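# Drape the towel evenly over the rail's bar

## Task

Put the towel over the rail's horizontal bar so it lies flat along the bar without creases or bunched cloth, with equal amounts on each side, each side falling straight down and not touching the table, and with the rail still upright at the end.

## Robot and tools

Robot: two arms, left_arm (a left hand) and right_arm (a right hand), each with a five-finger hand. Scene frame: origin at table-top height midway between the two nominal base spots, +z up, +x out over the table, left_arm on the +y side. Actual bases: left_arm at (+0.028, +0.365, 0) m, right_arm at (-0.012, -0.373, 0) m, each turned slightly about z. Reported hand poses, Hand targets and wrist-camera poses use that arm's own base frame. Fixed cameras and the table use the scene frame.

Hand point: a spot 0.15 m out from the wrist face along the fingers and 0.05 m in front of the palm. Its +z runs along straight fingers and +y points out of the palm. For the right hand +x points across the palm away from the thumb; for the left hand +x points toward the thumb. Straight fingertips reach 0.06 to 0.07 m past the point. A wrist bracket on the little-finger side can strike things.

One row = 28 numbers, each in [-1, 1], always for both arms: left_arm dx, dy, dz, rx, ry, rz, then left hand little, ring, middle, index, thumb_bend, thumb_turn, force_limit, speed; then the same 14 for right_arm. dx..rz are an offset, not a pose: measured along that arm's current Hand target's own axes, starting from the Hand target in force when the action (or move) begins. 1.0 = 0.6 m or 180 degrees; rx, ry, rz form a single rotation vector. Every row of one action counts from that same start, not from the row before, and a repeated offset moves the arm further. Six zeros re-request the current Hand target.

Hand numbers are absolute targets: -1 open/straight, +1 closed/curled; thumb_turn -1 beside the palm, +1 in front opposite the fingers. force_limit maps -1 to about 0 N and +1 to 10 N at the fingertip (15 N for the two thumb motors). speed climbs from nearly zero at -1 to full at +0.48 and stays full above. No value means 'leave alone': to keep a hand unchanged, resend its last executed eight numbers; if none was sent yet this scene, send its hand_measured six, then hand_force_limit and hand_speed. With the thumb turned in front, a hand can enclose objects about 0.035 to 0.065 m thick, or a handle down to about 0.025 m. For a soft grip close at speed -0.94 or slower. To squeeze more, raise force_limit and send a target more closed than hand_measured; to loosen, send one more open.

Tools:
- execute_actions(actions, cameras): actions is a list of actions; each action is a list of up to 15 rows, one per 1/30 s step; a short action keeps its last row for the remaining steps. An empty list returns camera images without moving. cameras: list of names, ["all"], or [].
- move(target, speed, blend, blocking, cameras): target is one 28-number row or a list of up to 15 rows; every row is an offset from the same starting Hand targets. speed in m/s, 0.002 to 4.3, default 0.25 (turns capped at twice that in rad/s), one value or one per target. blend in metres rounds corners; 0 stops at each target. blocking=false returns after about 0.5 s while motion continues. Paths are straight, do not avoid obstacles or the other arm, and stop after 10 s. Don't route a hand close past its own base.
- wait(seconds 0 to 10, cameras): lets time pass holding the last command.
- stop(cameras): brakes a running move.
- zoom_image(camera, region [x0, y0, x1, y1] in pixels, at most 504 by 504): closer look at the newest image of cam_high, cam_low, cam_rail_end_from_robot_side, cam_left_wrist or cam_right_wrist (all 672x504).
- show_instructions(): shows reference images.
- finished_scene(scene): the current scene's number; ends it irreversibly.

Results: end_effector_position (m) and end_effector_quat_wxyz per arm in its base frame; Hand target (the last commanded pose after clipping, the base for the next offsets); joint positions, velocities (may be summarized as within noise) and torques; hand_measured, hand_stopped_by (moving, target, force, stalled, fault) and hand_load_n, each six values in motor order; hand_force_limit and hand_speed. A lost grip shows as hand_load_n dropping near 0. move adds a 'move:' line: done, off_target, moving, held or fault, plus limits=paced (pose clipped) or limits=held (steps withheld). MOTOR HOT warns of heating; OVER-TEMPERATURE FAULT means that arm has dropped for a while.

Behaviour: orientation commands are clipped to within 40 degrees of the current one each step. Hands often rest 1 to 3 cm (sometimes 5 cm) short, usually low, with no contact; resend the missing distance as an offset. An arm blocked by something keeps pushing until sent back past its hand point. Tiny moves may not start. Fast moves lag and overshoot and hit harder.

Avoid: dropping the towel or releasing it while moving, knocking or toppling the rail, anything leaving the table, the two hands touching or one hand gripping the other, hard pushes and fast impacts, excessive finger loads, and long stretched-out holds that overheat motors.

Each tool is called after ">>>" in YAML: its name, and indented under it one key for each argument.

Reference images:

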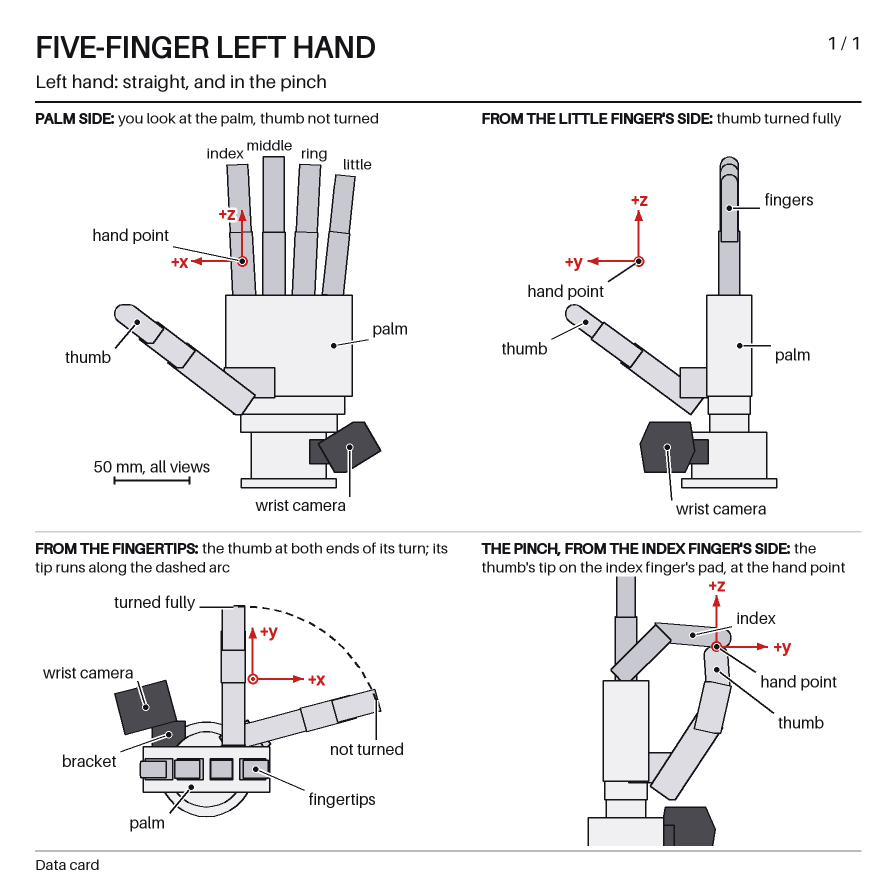

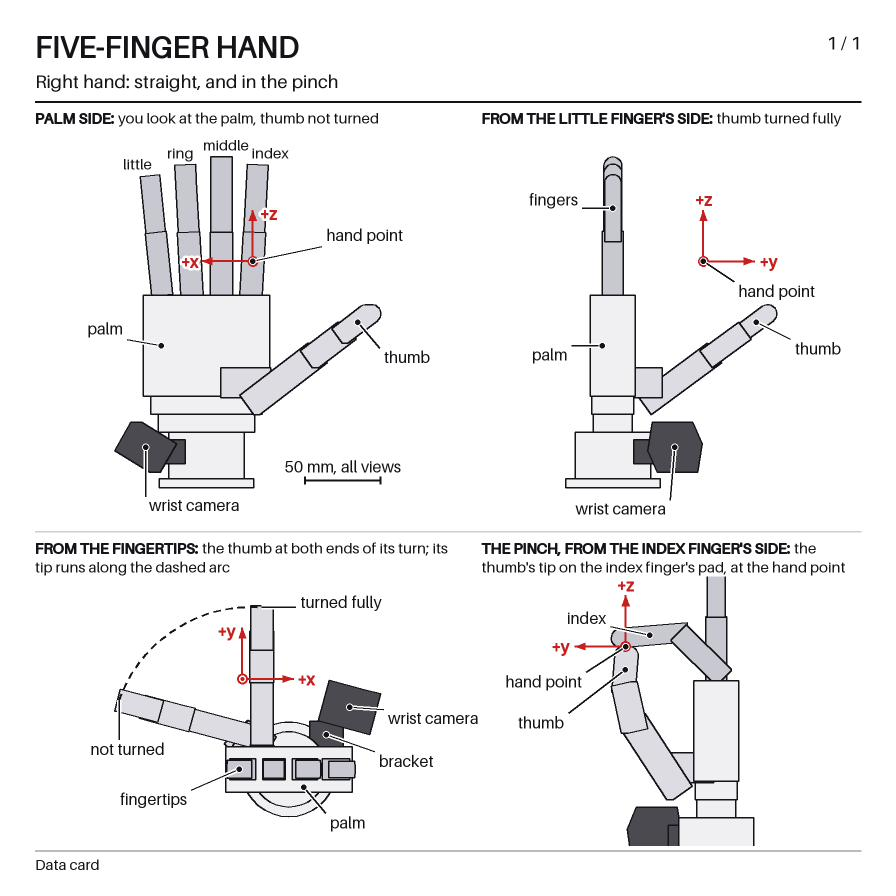

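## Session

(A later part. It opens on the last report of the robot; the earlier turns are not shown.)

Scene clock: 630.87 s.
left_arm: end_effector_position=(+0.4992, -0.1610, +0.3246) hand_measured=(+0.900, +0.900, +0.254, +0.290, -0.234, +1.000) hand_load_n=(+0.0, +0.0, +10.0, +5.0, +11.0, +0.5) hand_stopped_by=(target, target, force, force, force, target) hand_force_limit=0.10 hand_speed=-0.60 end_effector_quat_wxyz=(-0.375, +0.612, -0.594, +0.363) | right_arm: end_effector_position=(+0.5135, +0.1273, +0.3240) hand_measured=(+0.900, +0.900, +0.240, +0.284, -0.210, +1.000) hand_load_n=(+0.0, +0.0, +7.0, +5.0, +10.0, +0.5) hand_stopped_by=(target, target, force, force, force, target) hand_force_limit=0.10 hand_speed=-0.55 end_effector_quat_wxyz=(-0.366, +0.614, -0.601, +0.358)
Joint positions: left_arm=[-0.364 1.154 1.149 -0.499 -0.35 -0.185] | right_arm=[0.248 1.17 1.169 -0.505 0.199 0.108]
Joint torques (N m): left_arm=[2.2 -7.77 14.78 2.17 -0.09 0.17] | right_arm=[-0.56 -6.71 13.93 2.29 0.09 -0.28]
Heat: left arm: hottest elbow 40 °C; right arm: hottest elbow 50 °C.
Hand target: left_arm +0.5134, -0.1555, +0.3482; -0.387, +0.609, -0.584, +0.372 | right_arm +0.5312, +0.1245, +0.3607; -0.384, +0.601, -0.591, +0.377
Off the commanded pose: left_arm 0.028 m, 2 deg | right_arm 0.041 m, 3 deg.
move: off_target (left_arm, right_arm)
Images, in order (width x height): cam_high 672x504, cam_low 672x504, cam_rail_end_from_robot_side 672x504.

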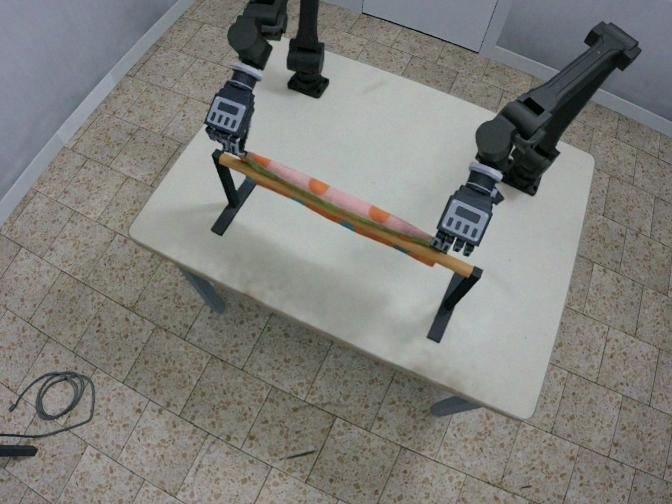

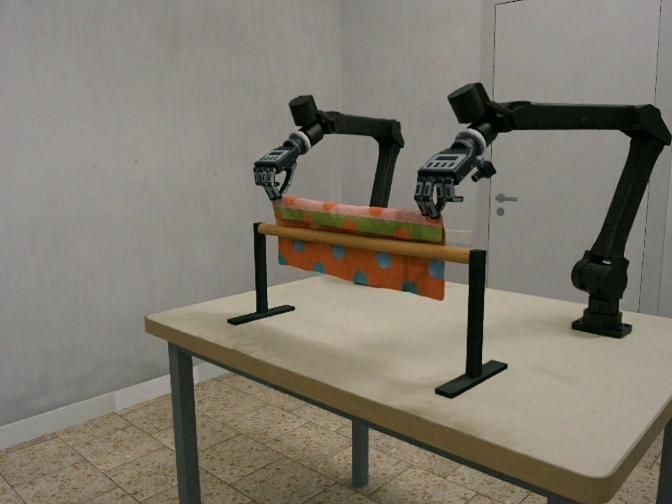

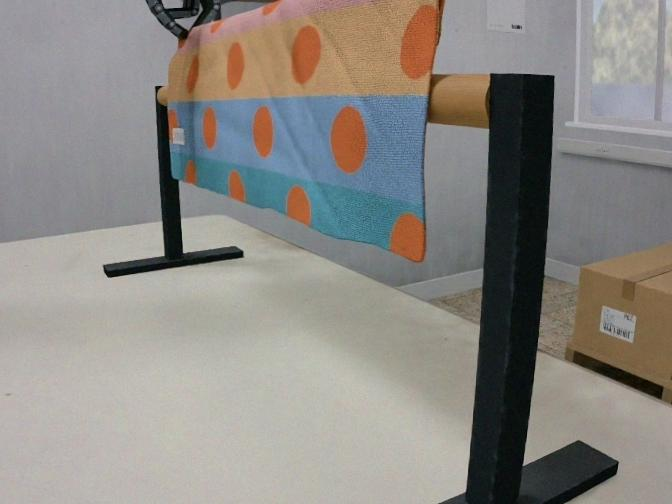

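>>> move:
  target:
    - [0,0.0053,0.0227,0,0,0,0.9,0.9,0.35,0.35,0.1,1,0.1,-0.6,0,0.0048,0.0215,0,0,0,0.9,0.9,0.35,0.35,0.1,1,0.1,-0.55]
    - [0,0.0128,0.05,0,0,0,0.9,0.9,0.35,0.35,0.1,1,0.1,-0.6,0,0.0122,0.0488,0,0,0,0.9,0.9,0.35,0.35,0.1,1,0.1,-0.55]
  speed: 0.04
  blend: [0.003,0]
  cameras: ["cam_low","cam_high","cam_rail_end_from_robot_side"]

>>> zoom_image:
  camera: "cam_low"
  region: [240, 170, 500, 320]

>>> zoom_image:
  camera: "cam_high"
  region: [205, 130, 475, 300]

Scene clock: 638.00 s.
left_arm: end_effector_position=(+0.5200, -0.1600, +0.3051) hand_measured=(+0.900, +0.900, +0.254, +0.290, -0.234, +1.000) hand_load_n=(+0.5, +0.0, +10.0, +5.0, +11.0, +0.5) hand_stopped_by=(target, target, force, force, force, target) hand_force_limit=0.10 hand_speed=-0.60 end_effector_quat_wxyz=(-0.373, +0.613, -0.596, +0.360) | right_arm: end_effector_position=(+0.5321, +0.1276, +0.3037) hand_measured=(+0.900, +0.900, +0.240, +0.284, -0.210, +1.000) hand_load_n=(+0.0, +0.0, +7.0, +5.0, +10.0, +0.5) hand_stopped_by=(target, target, force, force, force, target) hand_force_limit=0.10 hand_speed=-0.55 end_effector_quat_wxyz=(-0.361, +0.616, -0.604, +0.354)
Joint positions: left_arm=[-0.342 1.212 1.149 -0.449 -0.329 -0.176] | right_arm=[0.236 1.227 1.169 -0.463 0.188 0.108]
Joint torques (N m): left_arm=[2.78 -8.47 14.17 2.99 -0.07 0.16] | right_arm=[-0.5 -7.24 13.82 3.11 0.1 -0.33]
Heat: left arm: hottest elbow 41 °C; right arm: hottest elbow 53 °C.
Hand target: left_arm +0.5373, -0.1546, +0.3284; -0.387, +0.609, -0.584, +0.372 | right_arm +0.5547, +0.1249, +0.3418; -0.384, +0.601, -0.591, +0.377
Off the commanded pose: left_arm 0.030 m, 3 deg | right_arm 0.044 m, 4 deg.
move: off_target (left_arm, right_arm)
Images, in order (width x height): cam_high 672x504, cam_low 672x504, cam_rail_end_from_robot_side 672x504.

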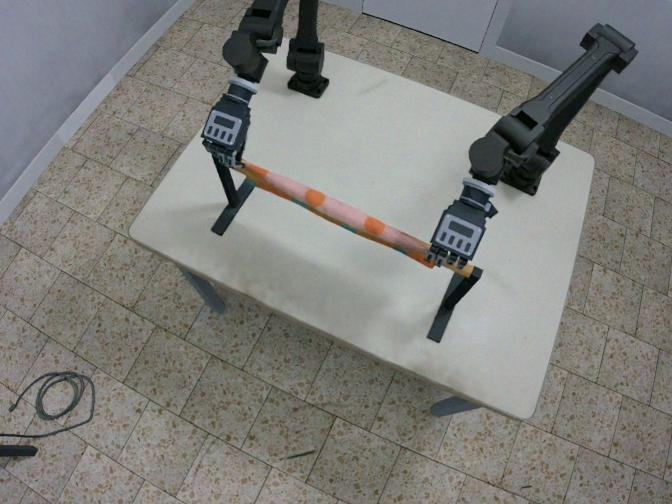

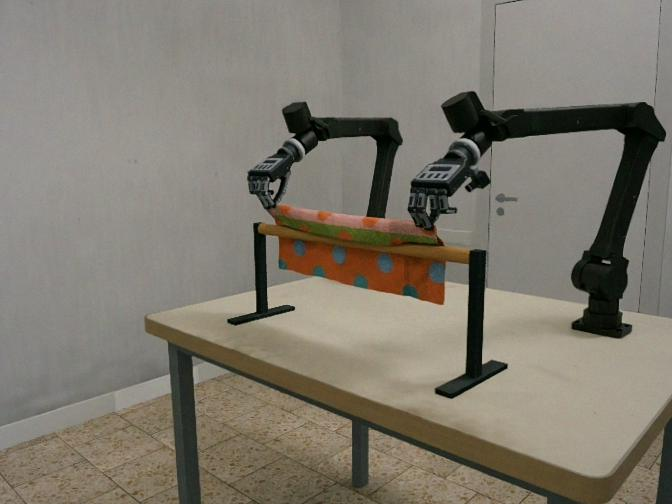

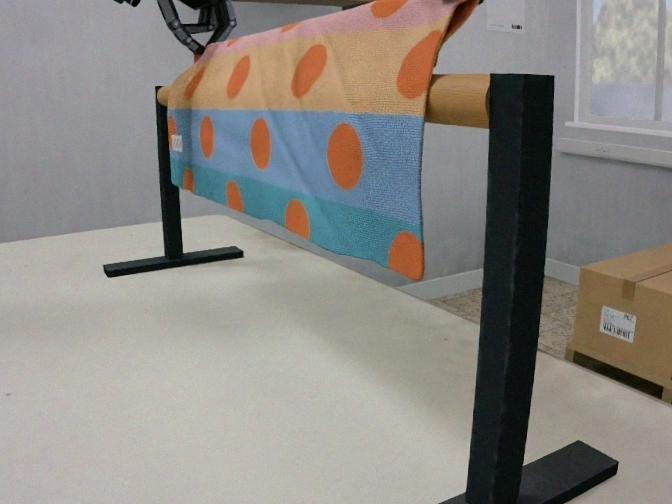

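Scaled by 1.938 from the camera's 672x504 image, which has a finer 960x720 frame.

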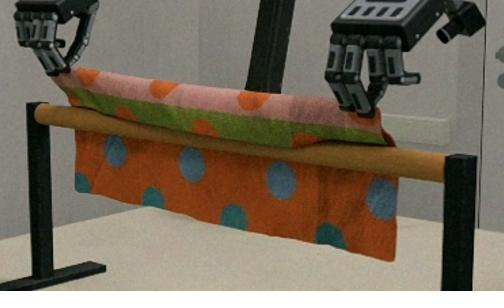

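Scaled by 1.867 from the camera's 672x504 image, which has a finer 960x720 frame.

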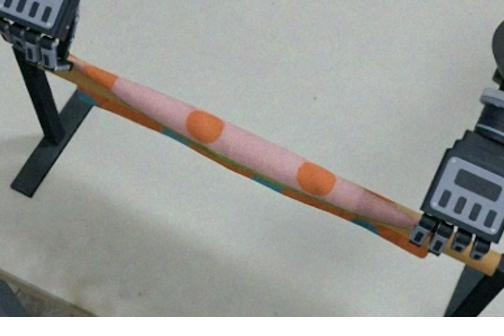

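>>> zoom_image:
  camera: "cam_low"
  region: [360, 200, 460, 280]

>>> zoom_image:
  camera: "cam_low"
  region: [265, 190, 375, 270]

>>> zoom_image:
  camera: "cam_rail_end_from_robot_side"
  region: [380, 0, 520, 120]

Scaled by 5.040 from the camera's 672x504 image, which has a finer 960x720 frame.

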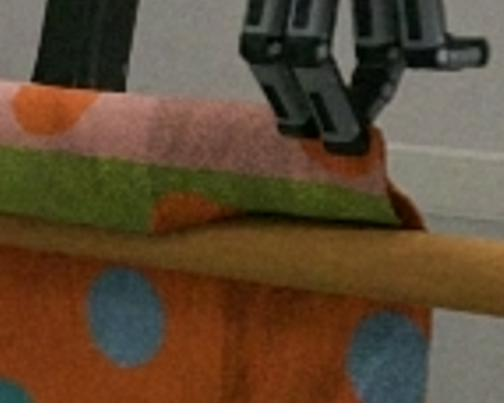

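Scaled by 4.582 from the camera's 672x504 image, which has a finer 960x720 frame.

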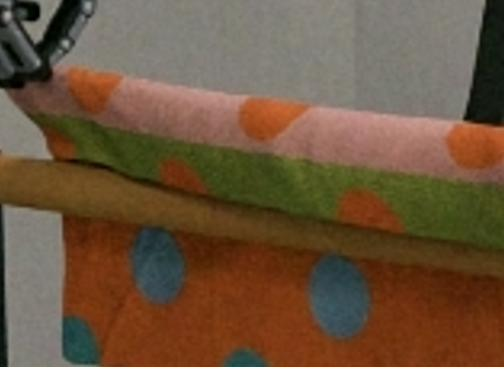

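Scaled by 3.600 from the camera's 672x504 image, which has a finer 960x720 frame.

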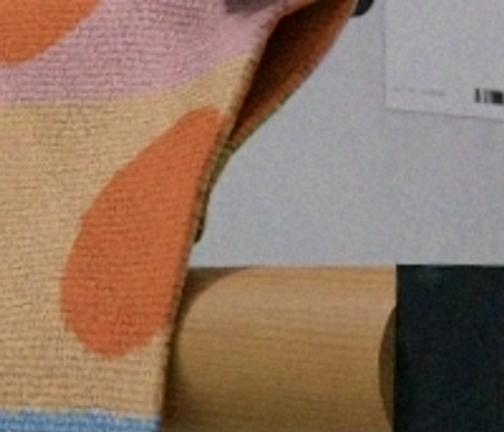

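>>> move:
  target: [0,0,0,0.139,0,0,0.9,0.9,0.35,0.35,0.1,1,0.1,-0.6,0,0,0,0.139,0,0,0.9,0.9,0.35,0.35,0.1,1,0.1,-0.55]
  speed: 0.08
  cameras: ["cam_low","cam_high","cam_rail_end_from_robot_side"]

>>> zoom_image:
  camera: "cam_low"
  region: [240, 170, 500, 320]

>>> zoom_image:
  camera: "cam_rail_end_from_robot_side"
  region: [380, 0, 520, 120]

Scene clock: 657.47 s.
left_arm: end_effector_position=(+0.5388, -0.1549, +0.3250) hand_measured=(+0.900, +0.900, +0.254, +0.290, -0.234, +1.000) hand_load_n=(+0.0, +0.0, +10.0, +5.0, +11.0, +1.0) hand_stopped_by=(target, target, force, force, force, target) hand_force_limit=0.10 hand_speed=-0.60 end_effector_quat_wxyz=(+0.502, -0.517, +0.491, -0.490) | right_arm: end_effector_position=(+0.5582, +0.1288, +0.3240) hand_measured=(+0.900, +0.900, +0.240, +0.284, -0.210, +1.000) hand_load_n=(+0.0, +0.5, +6.5, +5.0, +10.0, +0.5) hand_stopped_by=(target, target, force, force, force, target) hand_force_limit=0.10 hand_speed=-0.55 end_effector_quat_wxyz=(+0.498, -0.514, +0.508, -0.479)
Joint positions: left_arm=[-0.361 1.152 0.848 0.286 -0.398 -0.021] | right_arm=[0.247 1.177 0.884 0.247 0.221 0.025]
Joint torques (N m): left_arm=[0.38 -8.64 9.61 3.19 -0.28 0.2] | right_arm=[0.26 -9.47 7.95 3.44 0.42 -0.36]
Heat: left arm: hottest elbow 41 °C; right arm: hottest elbow 56 °C.
Hand target: left_arm +0.5374, -0.1546, +0.3286; +0.510, -0.510, +0.489, -0.490 | right_arm +0.5546, +0.1249, +0.3417; +0.505, -0.504, +0.495, -0.496
Off the commanded pose: left_arm 0.004 m, 1 deg | right_arm 0.019 m, 3 deg.
move: off_target (right_arm)
Images, in order (width x height): cam_high 672x504, cam_low 672x504, cam_rail_end_from_robot_side 672x504.

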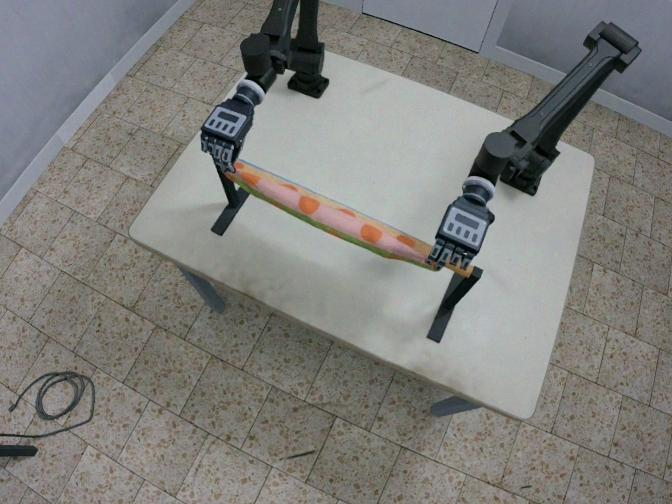

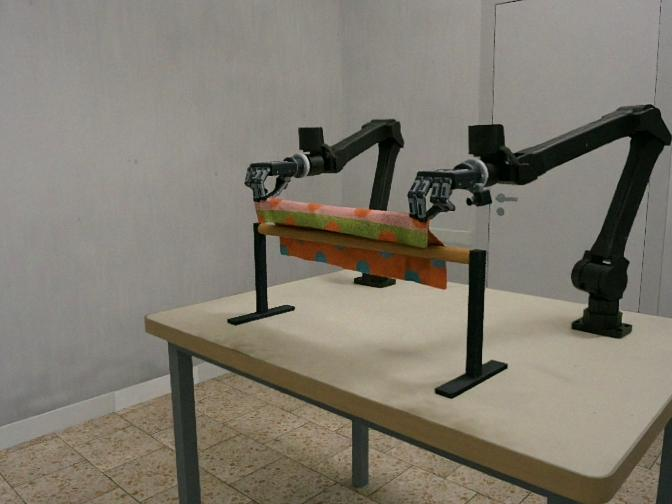

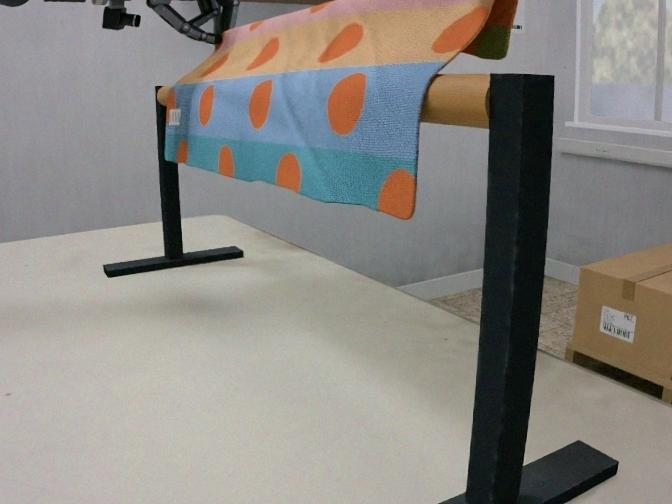

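Scaled by 1.938 from the camera's 672x504 image, which has a finer 960x720 frame.

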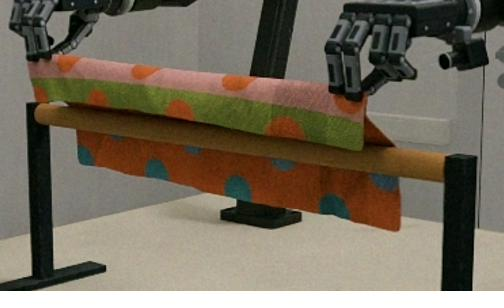

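Scaled by 3.600 from the camera's 672x504 image, which has a finer 960x720 frame.

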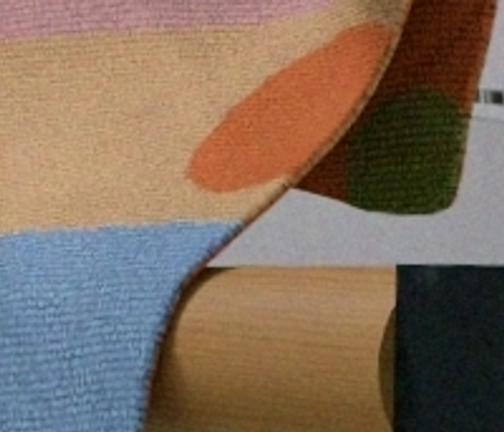

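>>> move:
  target: [0,-0.01,-0.124,0.0556,0,0,0.9,0.9,0.35,0.35,0.1,1,0.1,-0.6,0,0,-0.1293,0.0556,0,0,0.9,0.9,0.35,0.35,0.1,1,0.1,-0.55]
  speed: 0.08
  cameras: ["cam_low","cam_high","cam_rail_end_from_robot_side"]

Scene clock: 667.60 s.
left_arm: end_effector_position=(+0.4660, -0.1580, +0.3297) hand_measured=(+0.900, +0.900, +0.254, +0.290, -0.234, +1.000) hand_load_n=(+0.0, +0.0, +10.0, +5.0, +11.0, +1.0) hand_stopped_by=(target, target, force, force, force, target) hand_force_limit=0.10 hand_speed=-0.60 end_effector_quat_wxyz=(+0.546, -0.470, +0.449, -0.529) | right_arm: end_effector_position=(+0.4811, +0.1270, +0.3277) hand_measured=(+0.900, +0.900, +0.240, +0.284, -0.210, +1.000) hand_load_n=(+0.0, +0.0, +6.5, +5.0, +10.0, +0.5) hand_stopped_by=(target, target, force, force, force, target) hand_force_limit=0.10 hand_speed=-0.55 end_effector_quat_wxyz=(+0.542, -0.469, +0.461, -0.523)
Joint positions: left_arm=[-0.469 0.977 0.611 0.545 -0.5 0.079] | right_arm=[0.312 0.968 0.62 0.489 0.284 -0.03]
Joint torques (N m): left_arm=[0.03 -6.36 9.26 3.04 -0.21 0.21] | right_arm=[0.44 -5.77 7.76 3.36 0.37 -0.36]
Heat: left arm: hottest elbow 40 °C; right arm: hottest elbow 53 °C.
Hand target: left_arm +0.4630, -0.1575, +0.3345; +0.553, -0.464, +0.445, -0.531 | right_arm +0.4771, +0.1235, +0.3417; +0.547, -0.458, +0.450, -0.537
Off the commanded pose: left_arm 0.006 m, 1 deg | right_arm 0.015 m, 2 deg.
move: off_target (right_arm)
Images, in order (width x height): cam_high 672x504, cam_low 672x504, cam_rail_end_from_robot_side 672x504.

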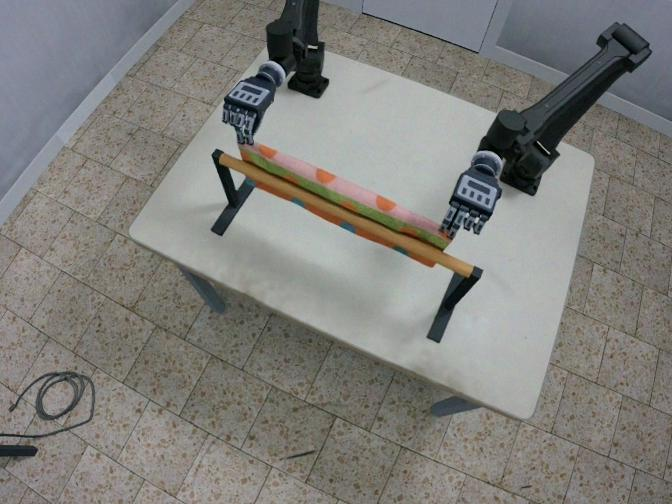

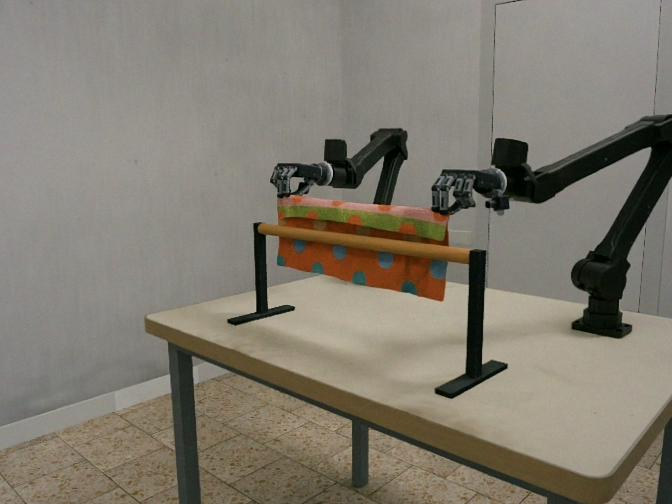

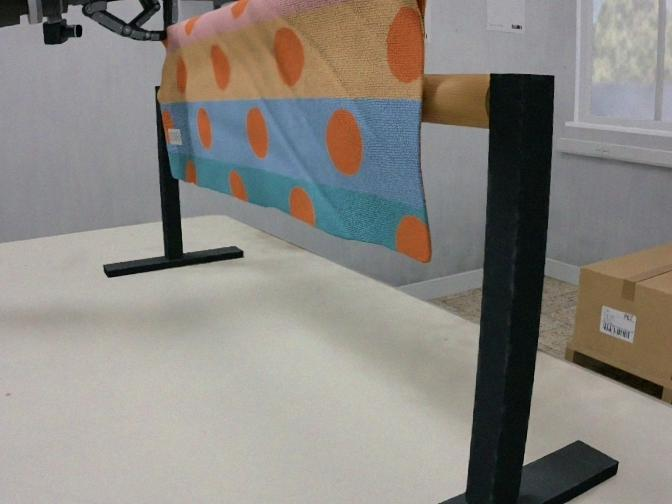

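>>> move:
  target: [0,-0.0068,0.0385,0,0,0,0.9,0.9,0.35,0.35,0.1,1,0.1,-0.6,0,-0.0143,0.0432,0,0,0,0.9,0.9,0.35,0.35,0.1,1,0.1,-0.55]
  speed: 0.05
  cameras: []

Scene clock: 673.67 s.
left_arm: end_effector_position=(+0.4724, -0.1611, +0.3149) hand_measured=(+0.900, +0.900, +0.254, +0.290, -0.234, +1.000) hand_load_n=(+0.0, +0.0, +10.0, +4.5, +11.0, +0.5) hand_stopped_by=(target, target, force, force, force, target) hand_force_limit=0.10 hand_speed=-0.60 end_effector_quat_wxyz=(+0.540, -0.468, +0.465, -0.523) | right_arm: end_effector_position=(+0.4861, +0.1266, +0.3164) hand_measured=(+0.900, +0.900, +0.240, +0.284, -0.210, +1.000) hand_load_n=(+0.0, +0.0, +7.0, +5.0, +9.5, +0.5) hand_stopped_by=(target, target, force, force, force, target) hand_force_limit=0.10 hand_speed=-0.55 end_effector_quat_wxyz=(+0.535, -0.478, +0.464, -0.519)
Joint positions: left_arm=[-0.46 1.009 0.611 0.545 -0.476 0.08] | right_arm=[0.304 0.992 0.62 0.489 0.272 -0.031]
Joint torques (N m): left_arm=[2.61 -5.19 13.78 2.81 0.11 0.12] | right_arm=[-0.5 -3.66 12.92 2.73 -0.01 -0.32]
Heat: left arm: hottest elbow 40 °C; right arm: hottest elbow 52 °C.
Hand target: left_arm +0.4851, -0.1566, +0.3424; +0.553, -0.464, +0.445, -0.531 | right_arm +0.5011, +0.1239, +0.3547; +0.547, -0.458, +0.450, -0.537
Off the commanded pose: left_arm 0.031 m, 3 deg | right_arm 0.041 m, 4 deg.
move: off_target (left_arm, right_arm)
No camera images: "cameras" was empty.

>>> move:
  target: [0,-0.01,0.0203,0,0,0,0.9,0.9,0.35,0.35,0.1,1,0.1,-0.6,0,-0.0083,0.02,0,0,0,0.9,0.9,0.35,0.35,0.1,1,0.1,-0.55]
  speed: 0.05
  cameras: []

Scene clock: 679.07 s.
left_arm: end_effector_position=(+0.4830, -0.1611, +0.3264) hand_measured=(+0.900, +0.900, +0.254, +0.290, -0.234, +1.000) hand_load_n=(+0.0, +0.0, +9.5, +4.5, +11.0, +0.5) hand_stopped_by=(target, target, force, force, force, target) hand_force_limit=0.10 hand_speed=-0.60 end_effector_quat_wxyz=(+0.542, -0.466, +0.460, -0.527) | right_arm: end_effector_position=(+0.4956, +0.1265, +0.3238) hand_measured=(+0.900, +0.900, +0.240, +0.284, -0.210, +1.000) hand_load_n=(+0.0, +0.0, +7.0, +5.0, +10.0, +0.5) hand_stopped_by=(target, target, force, force, force, target) hand_force_limit=0.10 hand_speed=-0.55 end_effector_quat_wxyz=(+0.537, -0.476, +0.462, -0.521)
Joint positions: left_arm=[-0.445 1.029 0.645 0.545 -0.46 0.08] | right_arm=[0.295 1.014 0.649 0.489 0.263 -0.031]
Joint torques (N m): left_arm=[2.49 -5.19 14.04 2.07 0.1 0.11] | right_arm=[-0.5 -3.6 13.34 2.37 -0.02 -0.29]
Heat: left arm: hottest elbow 41 °C; right arm: hottest elbow 53 °C.
Hand target: left_arm +0.4960, -0.1563, +0.3507; +0.552, -0.464, +0.445, -0.531 | right_arm +0.5120, +0.1240, +0.3617; +0.547, -0.458, +0.450, -0.537
Off the commanded pose: left_arm 0.028 m, 2 deg | right_arm 0.041 m, 3 deg.
move: off_target (left_arm, right_arm)
No camera images: "cameras" was empty.

>>> move:
  target: [0,0.0135,0.0382,0,0,0,0.9,0.9,0.35,0.35,0.1,1,0.1,-0.6,0,0.0075,0.0427,0,0,0,0.9,0.9,0.35,0.35,0.1,1,0.1,-0.55]
  speed: 0.05
  cameras: ["cam_low","cam_high","cam_rail_end_from_robot_side"]

>>> zoom_image:
  camera: "cam_rail_end_from_robot_side"
  region: [380, 0, 520, 120]

>>> zoom_image:
  camera: "cam_low"
  region: [240, 170, 500, 320]

Scene clock: 682.93 s.
left_arm: end_effector_position=(+0.5053, -0.1601, +0.3176) hand_measured=(+0.900, +0.900, +0.254, +0.290, -0.234, +1.000) hand_load_n=(+0.0, +0.0, +10.0, +5.0, +11.0, +0.5) hand_stopped_by=(target, target, force, force, force, target) hand_force_limit=0.10 hand_speed=-0.60 end_effector_quat_wxyz=(+0.541, -0.467, +0.469, -0.519) | right_arm: end_effector_position=(+0.5192, +0.1272, +0.3182) hand_measured=(+0.900, +0.900, +0.240, +0.284, -0.210, +1.000) hand_load_n=(+0.0, +0.0, +7.0, +5.0, +10.0, +0.5) hand_stopped_by=(target, target, force, force, force, target) hand_force_limit=0.10 hand_speed=-0.55 end_effector_quat_wxyz=(+0.530, -0.484, +0.466, -0.517)
Joint positions: left_arm=[-0.414 1.099 0.681 0.555 -0.429 0.08] | right_arm=[0.276 1.089 0.698 0.491 0.244 -0.031]
Joint torques (N m): left_arm=[3.14 -6.07 14 3.03 0.09 0.03] | right_arm=[-0.73 -4.66 13.24 3.36 0 -0.28]
Heat: left arm: hottest elbow 41 °C; right arm: hottest elbow 53 °C.
Hand target: left_arm +0.5200, -0.1551, +0.3466; +0.553, -0.464, +0.445, -0.531 | right_arm +0.5380, +0.1245, +0.3617; +0.547, -0.458, +0.450, -0.537
Off the commanded pose: left_arm 0.033 m, 3 deg | right_arm 0.048 m, 5 deg.
move: off_target (left_arm, right_arm)
Images, in order (width x height): cam_high 672x504, cam_low 672x504, cam_rail_end_from_robot_side 672x504.

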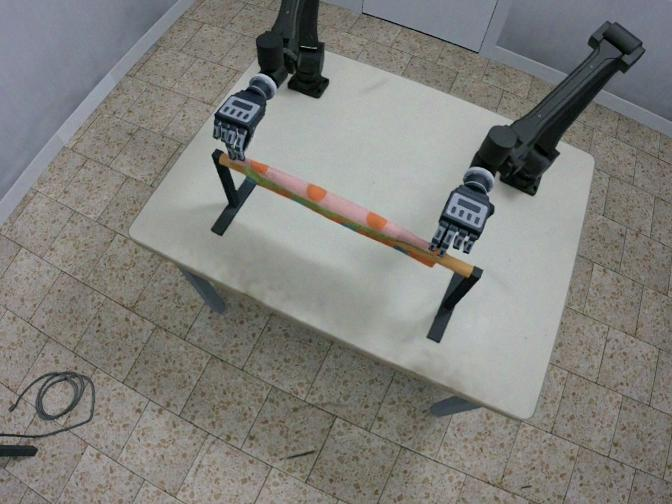

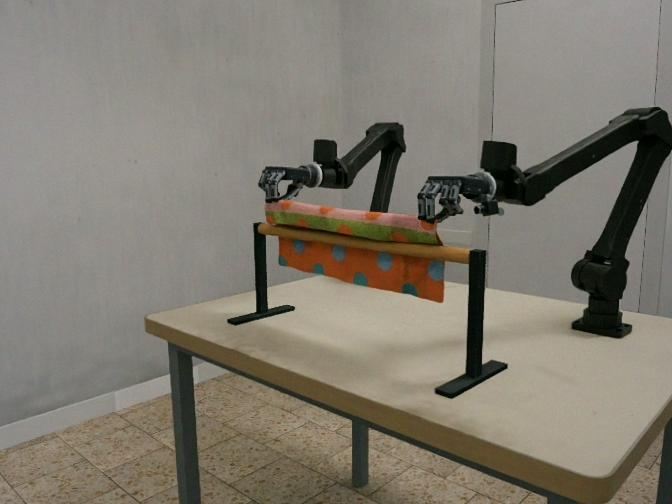

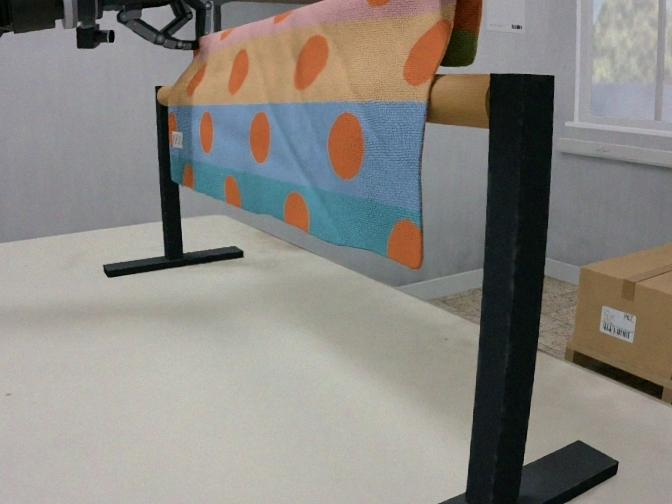

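Scaled by 3.600 from the camera's 672x504 image, which has a finer 960x720 frame.

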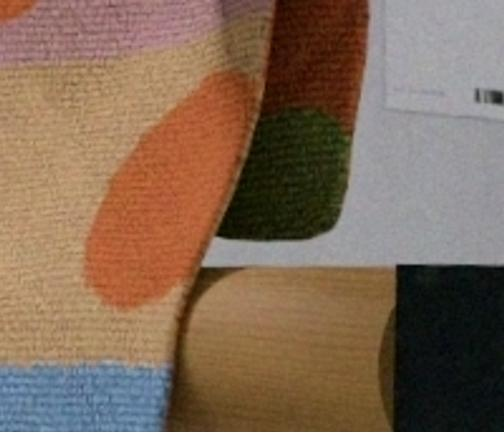

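Scaled by 1.938 from the camera's 672x504 image, which has a finer 960x720 frame.

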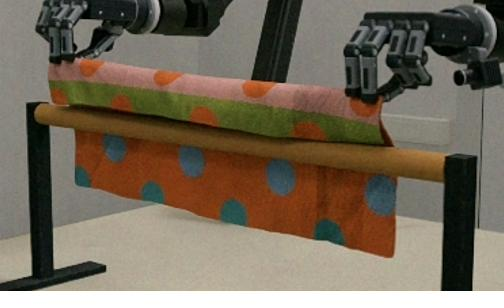

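>>> move:
  target: [0,0.0282,0.0255,0,0,0,0.9,0.9,0.35,0.35,0.1,1,0.1,-0.6,0,0.0293,0.027,0,0,0,0.9,0.9,0.35,0.35,0.1,1,0.1,-0.55]
  speed: 0.04
  cameras: ["cam_high","cam_rail_end_from_robot_side"]

Scene clock: 690.47 s.
left_arm: end_effector_position=(+0.5226, -0.1596, +0.3052) hand_measured=(+0.900, +0.900, +0.254, +0.290, -0.234, +1.000) hand_load_n=(-0.5, +0.0, +9.5, +5.0, +11.0, +0.5) hand_stopped_by=(target, target, force, force, force, target) hand_force_limit=0.10 hand_speed=-0.60 end_effector_quat_wxyz=(+0.542, -0.466, +0.469, -0.519) | right_arm: end_effector_position=(+0.5373, +0.1277, +0.3057) hand_measured=(+0.900, +0.900, +0.240, +0.284, -0.210, +1.000) hand_load_n=(+0.0, +0.5, +7.0, +5.0, +10.0, +0.5) hand_stopped_by=(target, target, force, force, force, target) hand_force_limit=0.10 hand_speed=-0.55 end_effector_quat_wxyz=(+0.530, -0.484, +0.465, -0.518)
Joint positions: left_arm=[-0.393 1.166 0.692 0.612 -0.408 0.08] | right_arm=[0.264 1.161 0.712 0.551 0.231 -0.031]
Joint torques (N m): left_arm=[2.78 -6.77 13.85 3.08 0.07 0] | right_arm=[-0.79 -5.71 13.11 3.34 0 -0.25]
Heat: left arm: hottest elbow 40 °C; right arm: hottest elbow 54 °C.
Hand target: left_arm +0.5380, -0.1545, +0.3325; +0.552, -0.464, +0.445, -0.531 | right_arm +0.5571, +0.1249, +0.3473; +0.547, -0.458, +0.450, -0.537
Off the commanded pose: left_arm 0.032 m, 3 deg | right_arm 0.046 m, 4 deg.
move: off_target (left_arm, right_arm)
Images, in order (width x height): cam_high 672x504, cam_rail_end_from_robot_side 672x504.

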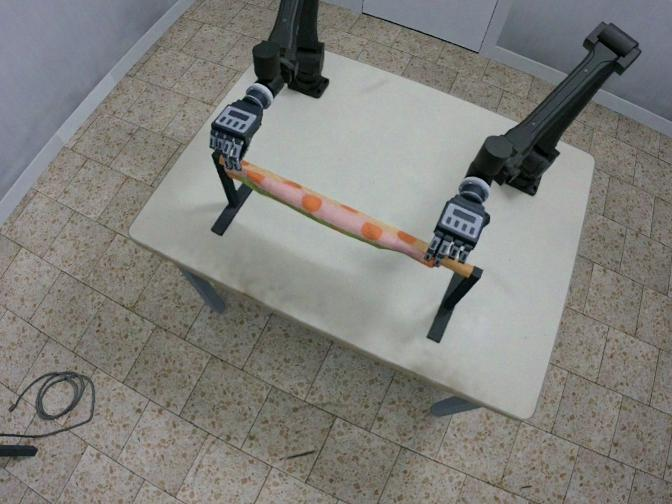

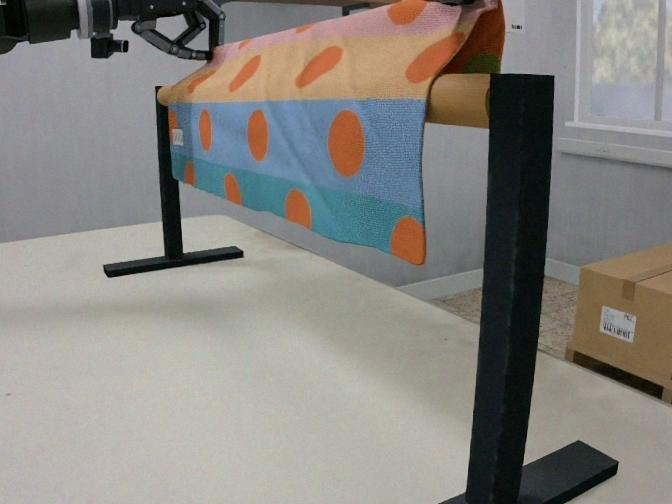

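>>> move:
  target: [0,0.0267,0.0072,0,0,0,0.9,0.9,0.35,0.35,0.1,1,0.1,-0.6,0,0.0267,0.0065,0,0,0,0.9,0.9,0.35,0.35,0.1,1,0.1,-0.55]
  speed: 0.04
  cameras: ["cam_high","cam_rail_end_from_robot_side","cam_low","cam_right_wrist"]

>>> zoom_image:
  camera: "cam_low"
  region: [240, 170, 500, 320]

Scene clock: 696.07 s.
left_arm: end_effector_position=(+0.5318, -0.1599, +0.2971) hand_measured=(+0.900, +0.900, +0.254, +0.290, -0.234, +1.000) hand_load_n=(+0.0, +0.0, +9.5, +5.0, +11.0, +1.0) hand_stopped_by=(target, target, force, force, force, target) hand_force_limit=0.10 hand_speed=-0.60 end_effector_quat_wxyz=(+0.544, -0.464, +0.465, -0.522) | right_arm: end_effector_position=(+0.5466, +0.1279, +0.2975) hand_measured=(+0.900, +0.900, +0.240, +0.284, -0.210, +1.000) hand_load_n=(+0.0, +0.0, +6.5, +5.0, +10.0, +0.5) hand_stopped_by=(target, target, force, force, force, target) hand_force_limit=0.10 hand_speed=-0.55 end_effector_quat_wxyz=(+0.533, -0.480, +0.463, -0.520)
Joint positions: left_arm=[-0.385 1.209 0.693 0.664 -0.401 0.08] | right_arm=[0.258 1.204 0.712 0.603 0.227 -0.031]
Joint torques (N m): left_arm=[2.84 -7.77 12.6 3.19 0.11 -0.01] | right_arm=[-0.5 -6.01 12.08 3.38 -0.03 -0.22]
Heat: left arm: hottest elbow 40 °C; right arm: hottest elbow 53 °C.
Hand target: left_arm +0.5450, -0.1543, +0.3176; +0.552, -0.464, +0.445, -0.531 | right_arm +0.5637, +0.1250, +0.3322; +0.547, -0.458, +0.450, -0.537
Off the commanded pose: left_arm 0.025 m, 3 deg | right_arm 0.039 m, 4 deg.
move: off_target (left_arm, right_arm)
camera_calibration:
cam_right_wrist: T_world_to_cam=[[0.0908561, -0.256962, -0.962141, 0.269782], [-0.54509, 0.79573, -0.263991, 0.26579], [0.83344, 0.548439, -0.0677703, -0.390906], [0, 0, 0, 1]] pos_world=[0.446165, 0.072215, 0.303243]
Images, in order (width x height): cam_high 672x504, cam_low 672x504, cam_rail_end_from_robot_side 672x504, cam_right_wrist 672x504.

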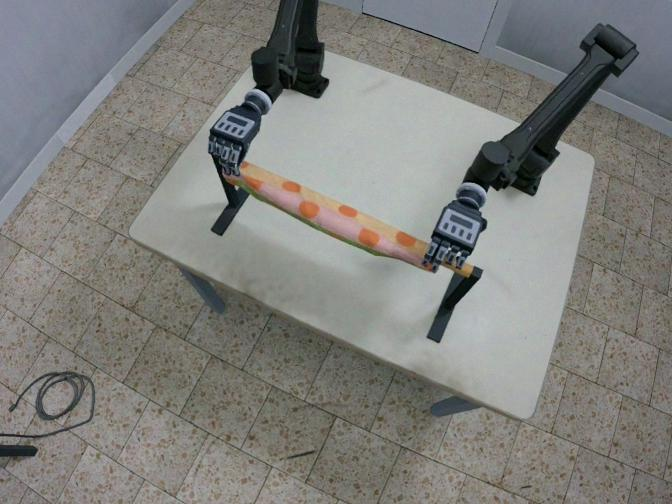

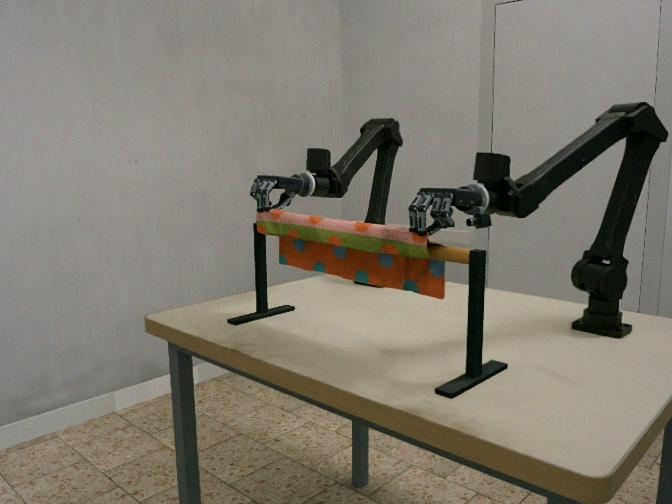

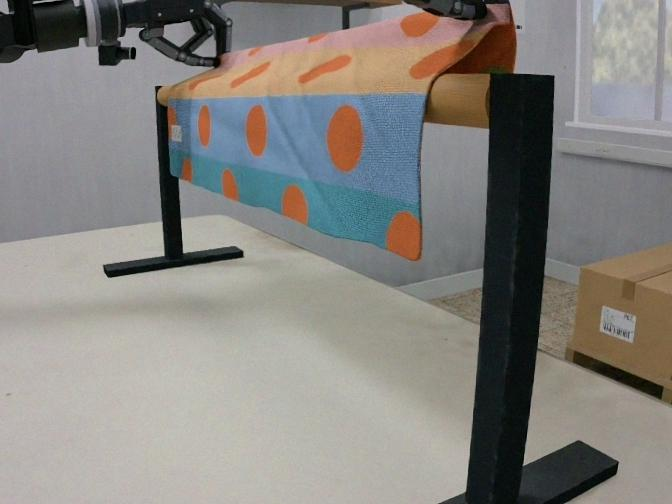

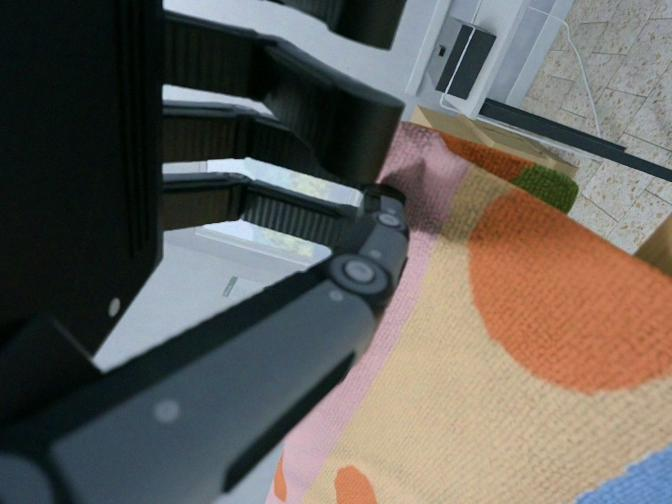

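Scaled by 1.938 from the camera's 672x504 image, which has a finer 960x720 frame.

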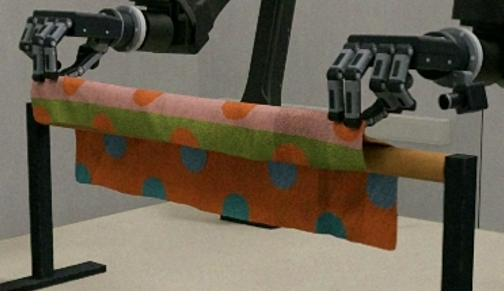

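>>> execute_actions:
  actions:
    - [[0,0,0,0,0,0,0.9,0.9,-0.3,-0.3,0.1,1,0.1,-0.2,0,0,0,0,0,0,0.9,0.9,-0.3,-0.3,0.1,1,0.1,-0.2]]
    - [[0,0,0,0,0,0,0.9,0.9,-0.3,-0.3,0.1,1,0.1,-0.2,0,0,0,0,0,0,0.9,0.9,-0.3,-0.3,0.1,1,0.1,-0.2]]
  cameras: ["cam_low","cam_high","cam_rail_end_from_robot_side","cam_right_wrist","cam_left_wrist"]

>>> zoom_image:
  camera: "cam_low"
  region: [240, 170, 500, 320]

Scene clock: 705.07 s.
left_arm: end_effector_position=(+0.5329, -0.1562, +0.2979) hand_measured=(+0.900, +0.900, -0.300, -0.300, -0.232, +1.000) hand_load_n=(+0.0, +0.0, +0.0, +0.0, +0.0, +0.0) hand_stopped_by=(target, target, target, target, force, target) hand_force_limit=0.10 hand_speed=-0.20 end_effector_quat_wxyz=(+0.546, -0.466, +0.463, -0.521) | right_arm: end_effector_position=(+0.5474, +0.1250, +0.2983) hand_measured=(+0.900, +0.900, -0.300, -0.300, -0.208, +1.000) hand_load_n=(+0.0, +0.0, +0.0, +0.0, +0.0, +0.0) hand_stopped_by=(target, target, target, target, force, target) hand_force_limit=0.10 hand_speed=-0.20 end_effector_quat_wxyz=(+0.532, -0.478, +0.464, -0.522)
Joint positions: left_arm=[-0.378 1.209 0.693 0.667 -0.401 0.08] | right_arm=[0.253 1.204 0.712 0.606 0.227 -0.031]
Joint torques (N m): left_arm=[1.67 -7.06 12.55 2.93 0.1 -0.02] | right_arm=[-0.21 -6.01 12.12 3.19 -0.03 -0.24]
Heat: left arm: hottest elbow 40 °C; right arm: hottest elbow 51 °C.
Hand target: left_arm +0.5450, -0.1542, +0.3176; +0.553, -0.464, +0.445, -0.531 | right_arm +0.5637, +0.1249, +0.3322; +0.547, -0.458, +0.450, -0.537
Off the commanded pose: left_arm 0.023 m, 2 deg | right_arm 0.038 m, 4 deg.
camera_calibration:
cam_left_wrist: T_world_to_cam=[[-0.0788551, -0.295773, 0.951998, -0.281405], [-0.427108, -0.852859, -0.30035, 0.184804], [0.900755, -0.43029, -0.0590748, -0.410113], [0, 0, 0, 1]] pos_world=[0.426153, -0.102088, 0.299176]
cam_right_wrist: T_world_to_cam=[[0.092343, -0.256703, -0.962069, 0.268902], [-0.540058, 0.798825, -0.264983, 0.265871], [0.836547, 0.544042, -0.0648687, -0.391859], [0, 0, 0, 1]] pos_world=[0.446563, 0.0698311, 0.303734]

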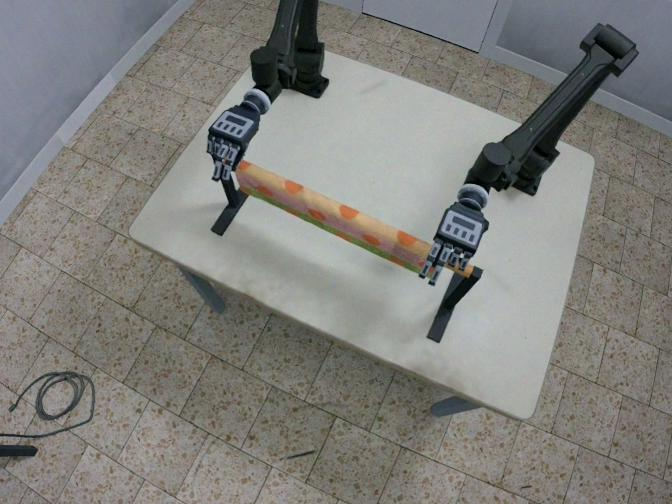

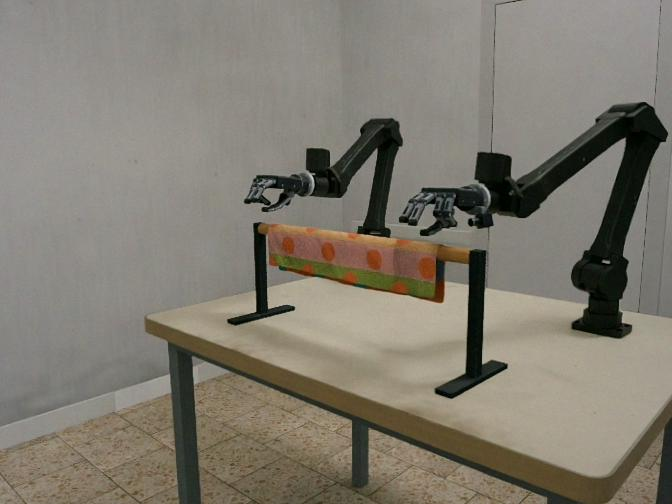

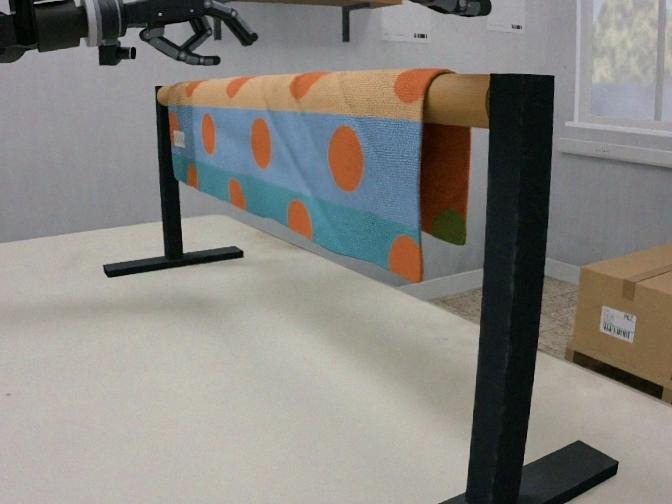

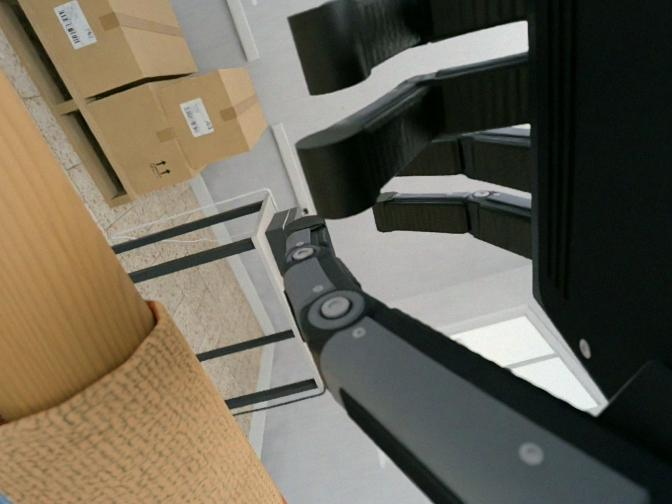

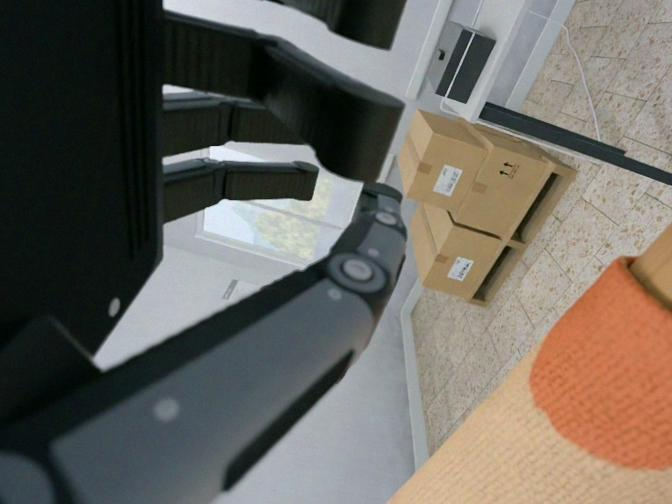

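Scaled by 1.938 from the camera's 672x504 image, which has a finer 960x720 frame.

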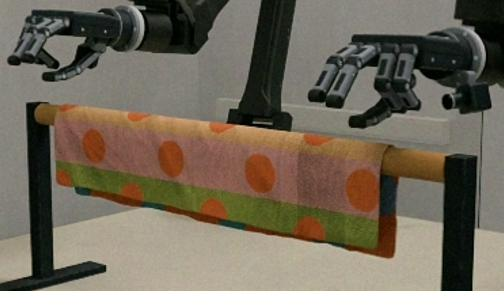

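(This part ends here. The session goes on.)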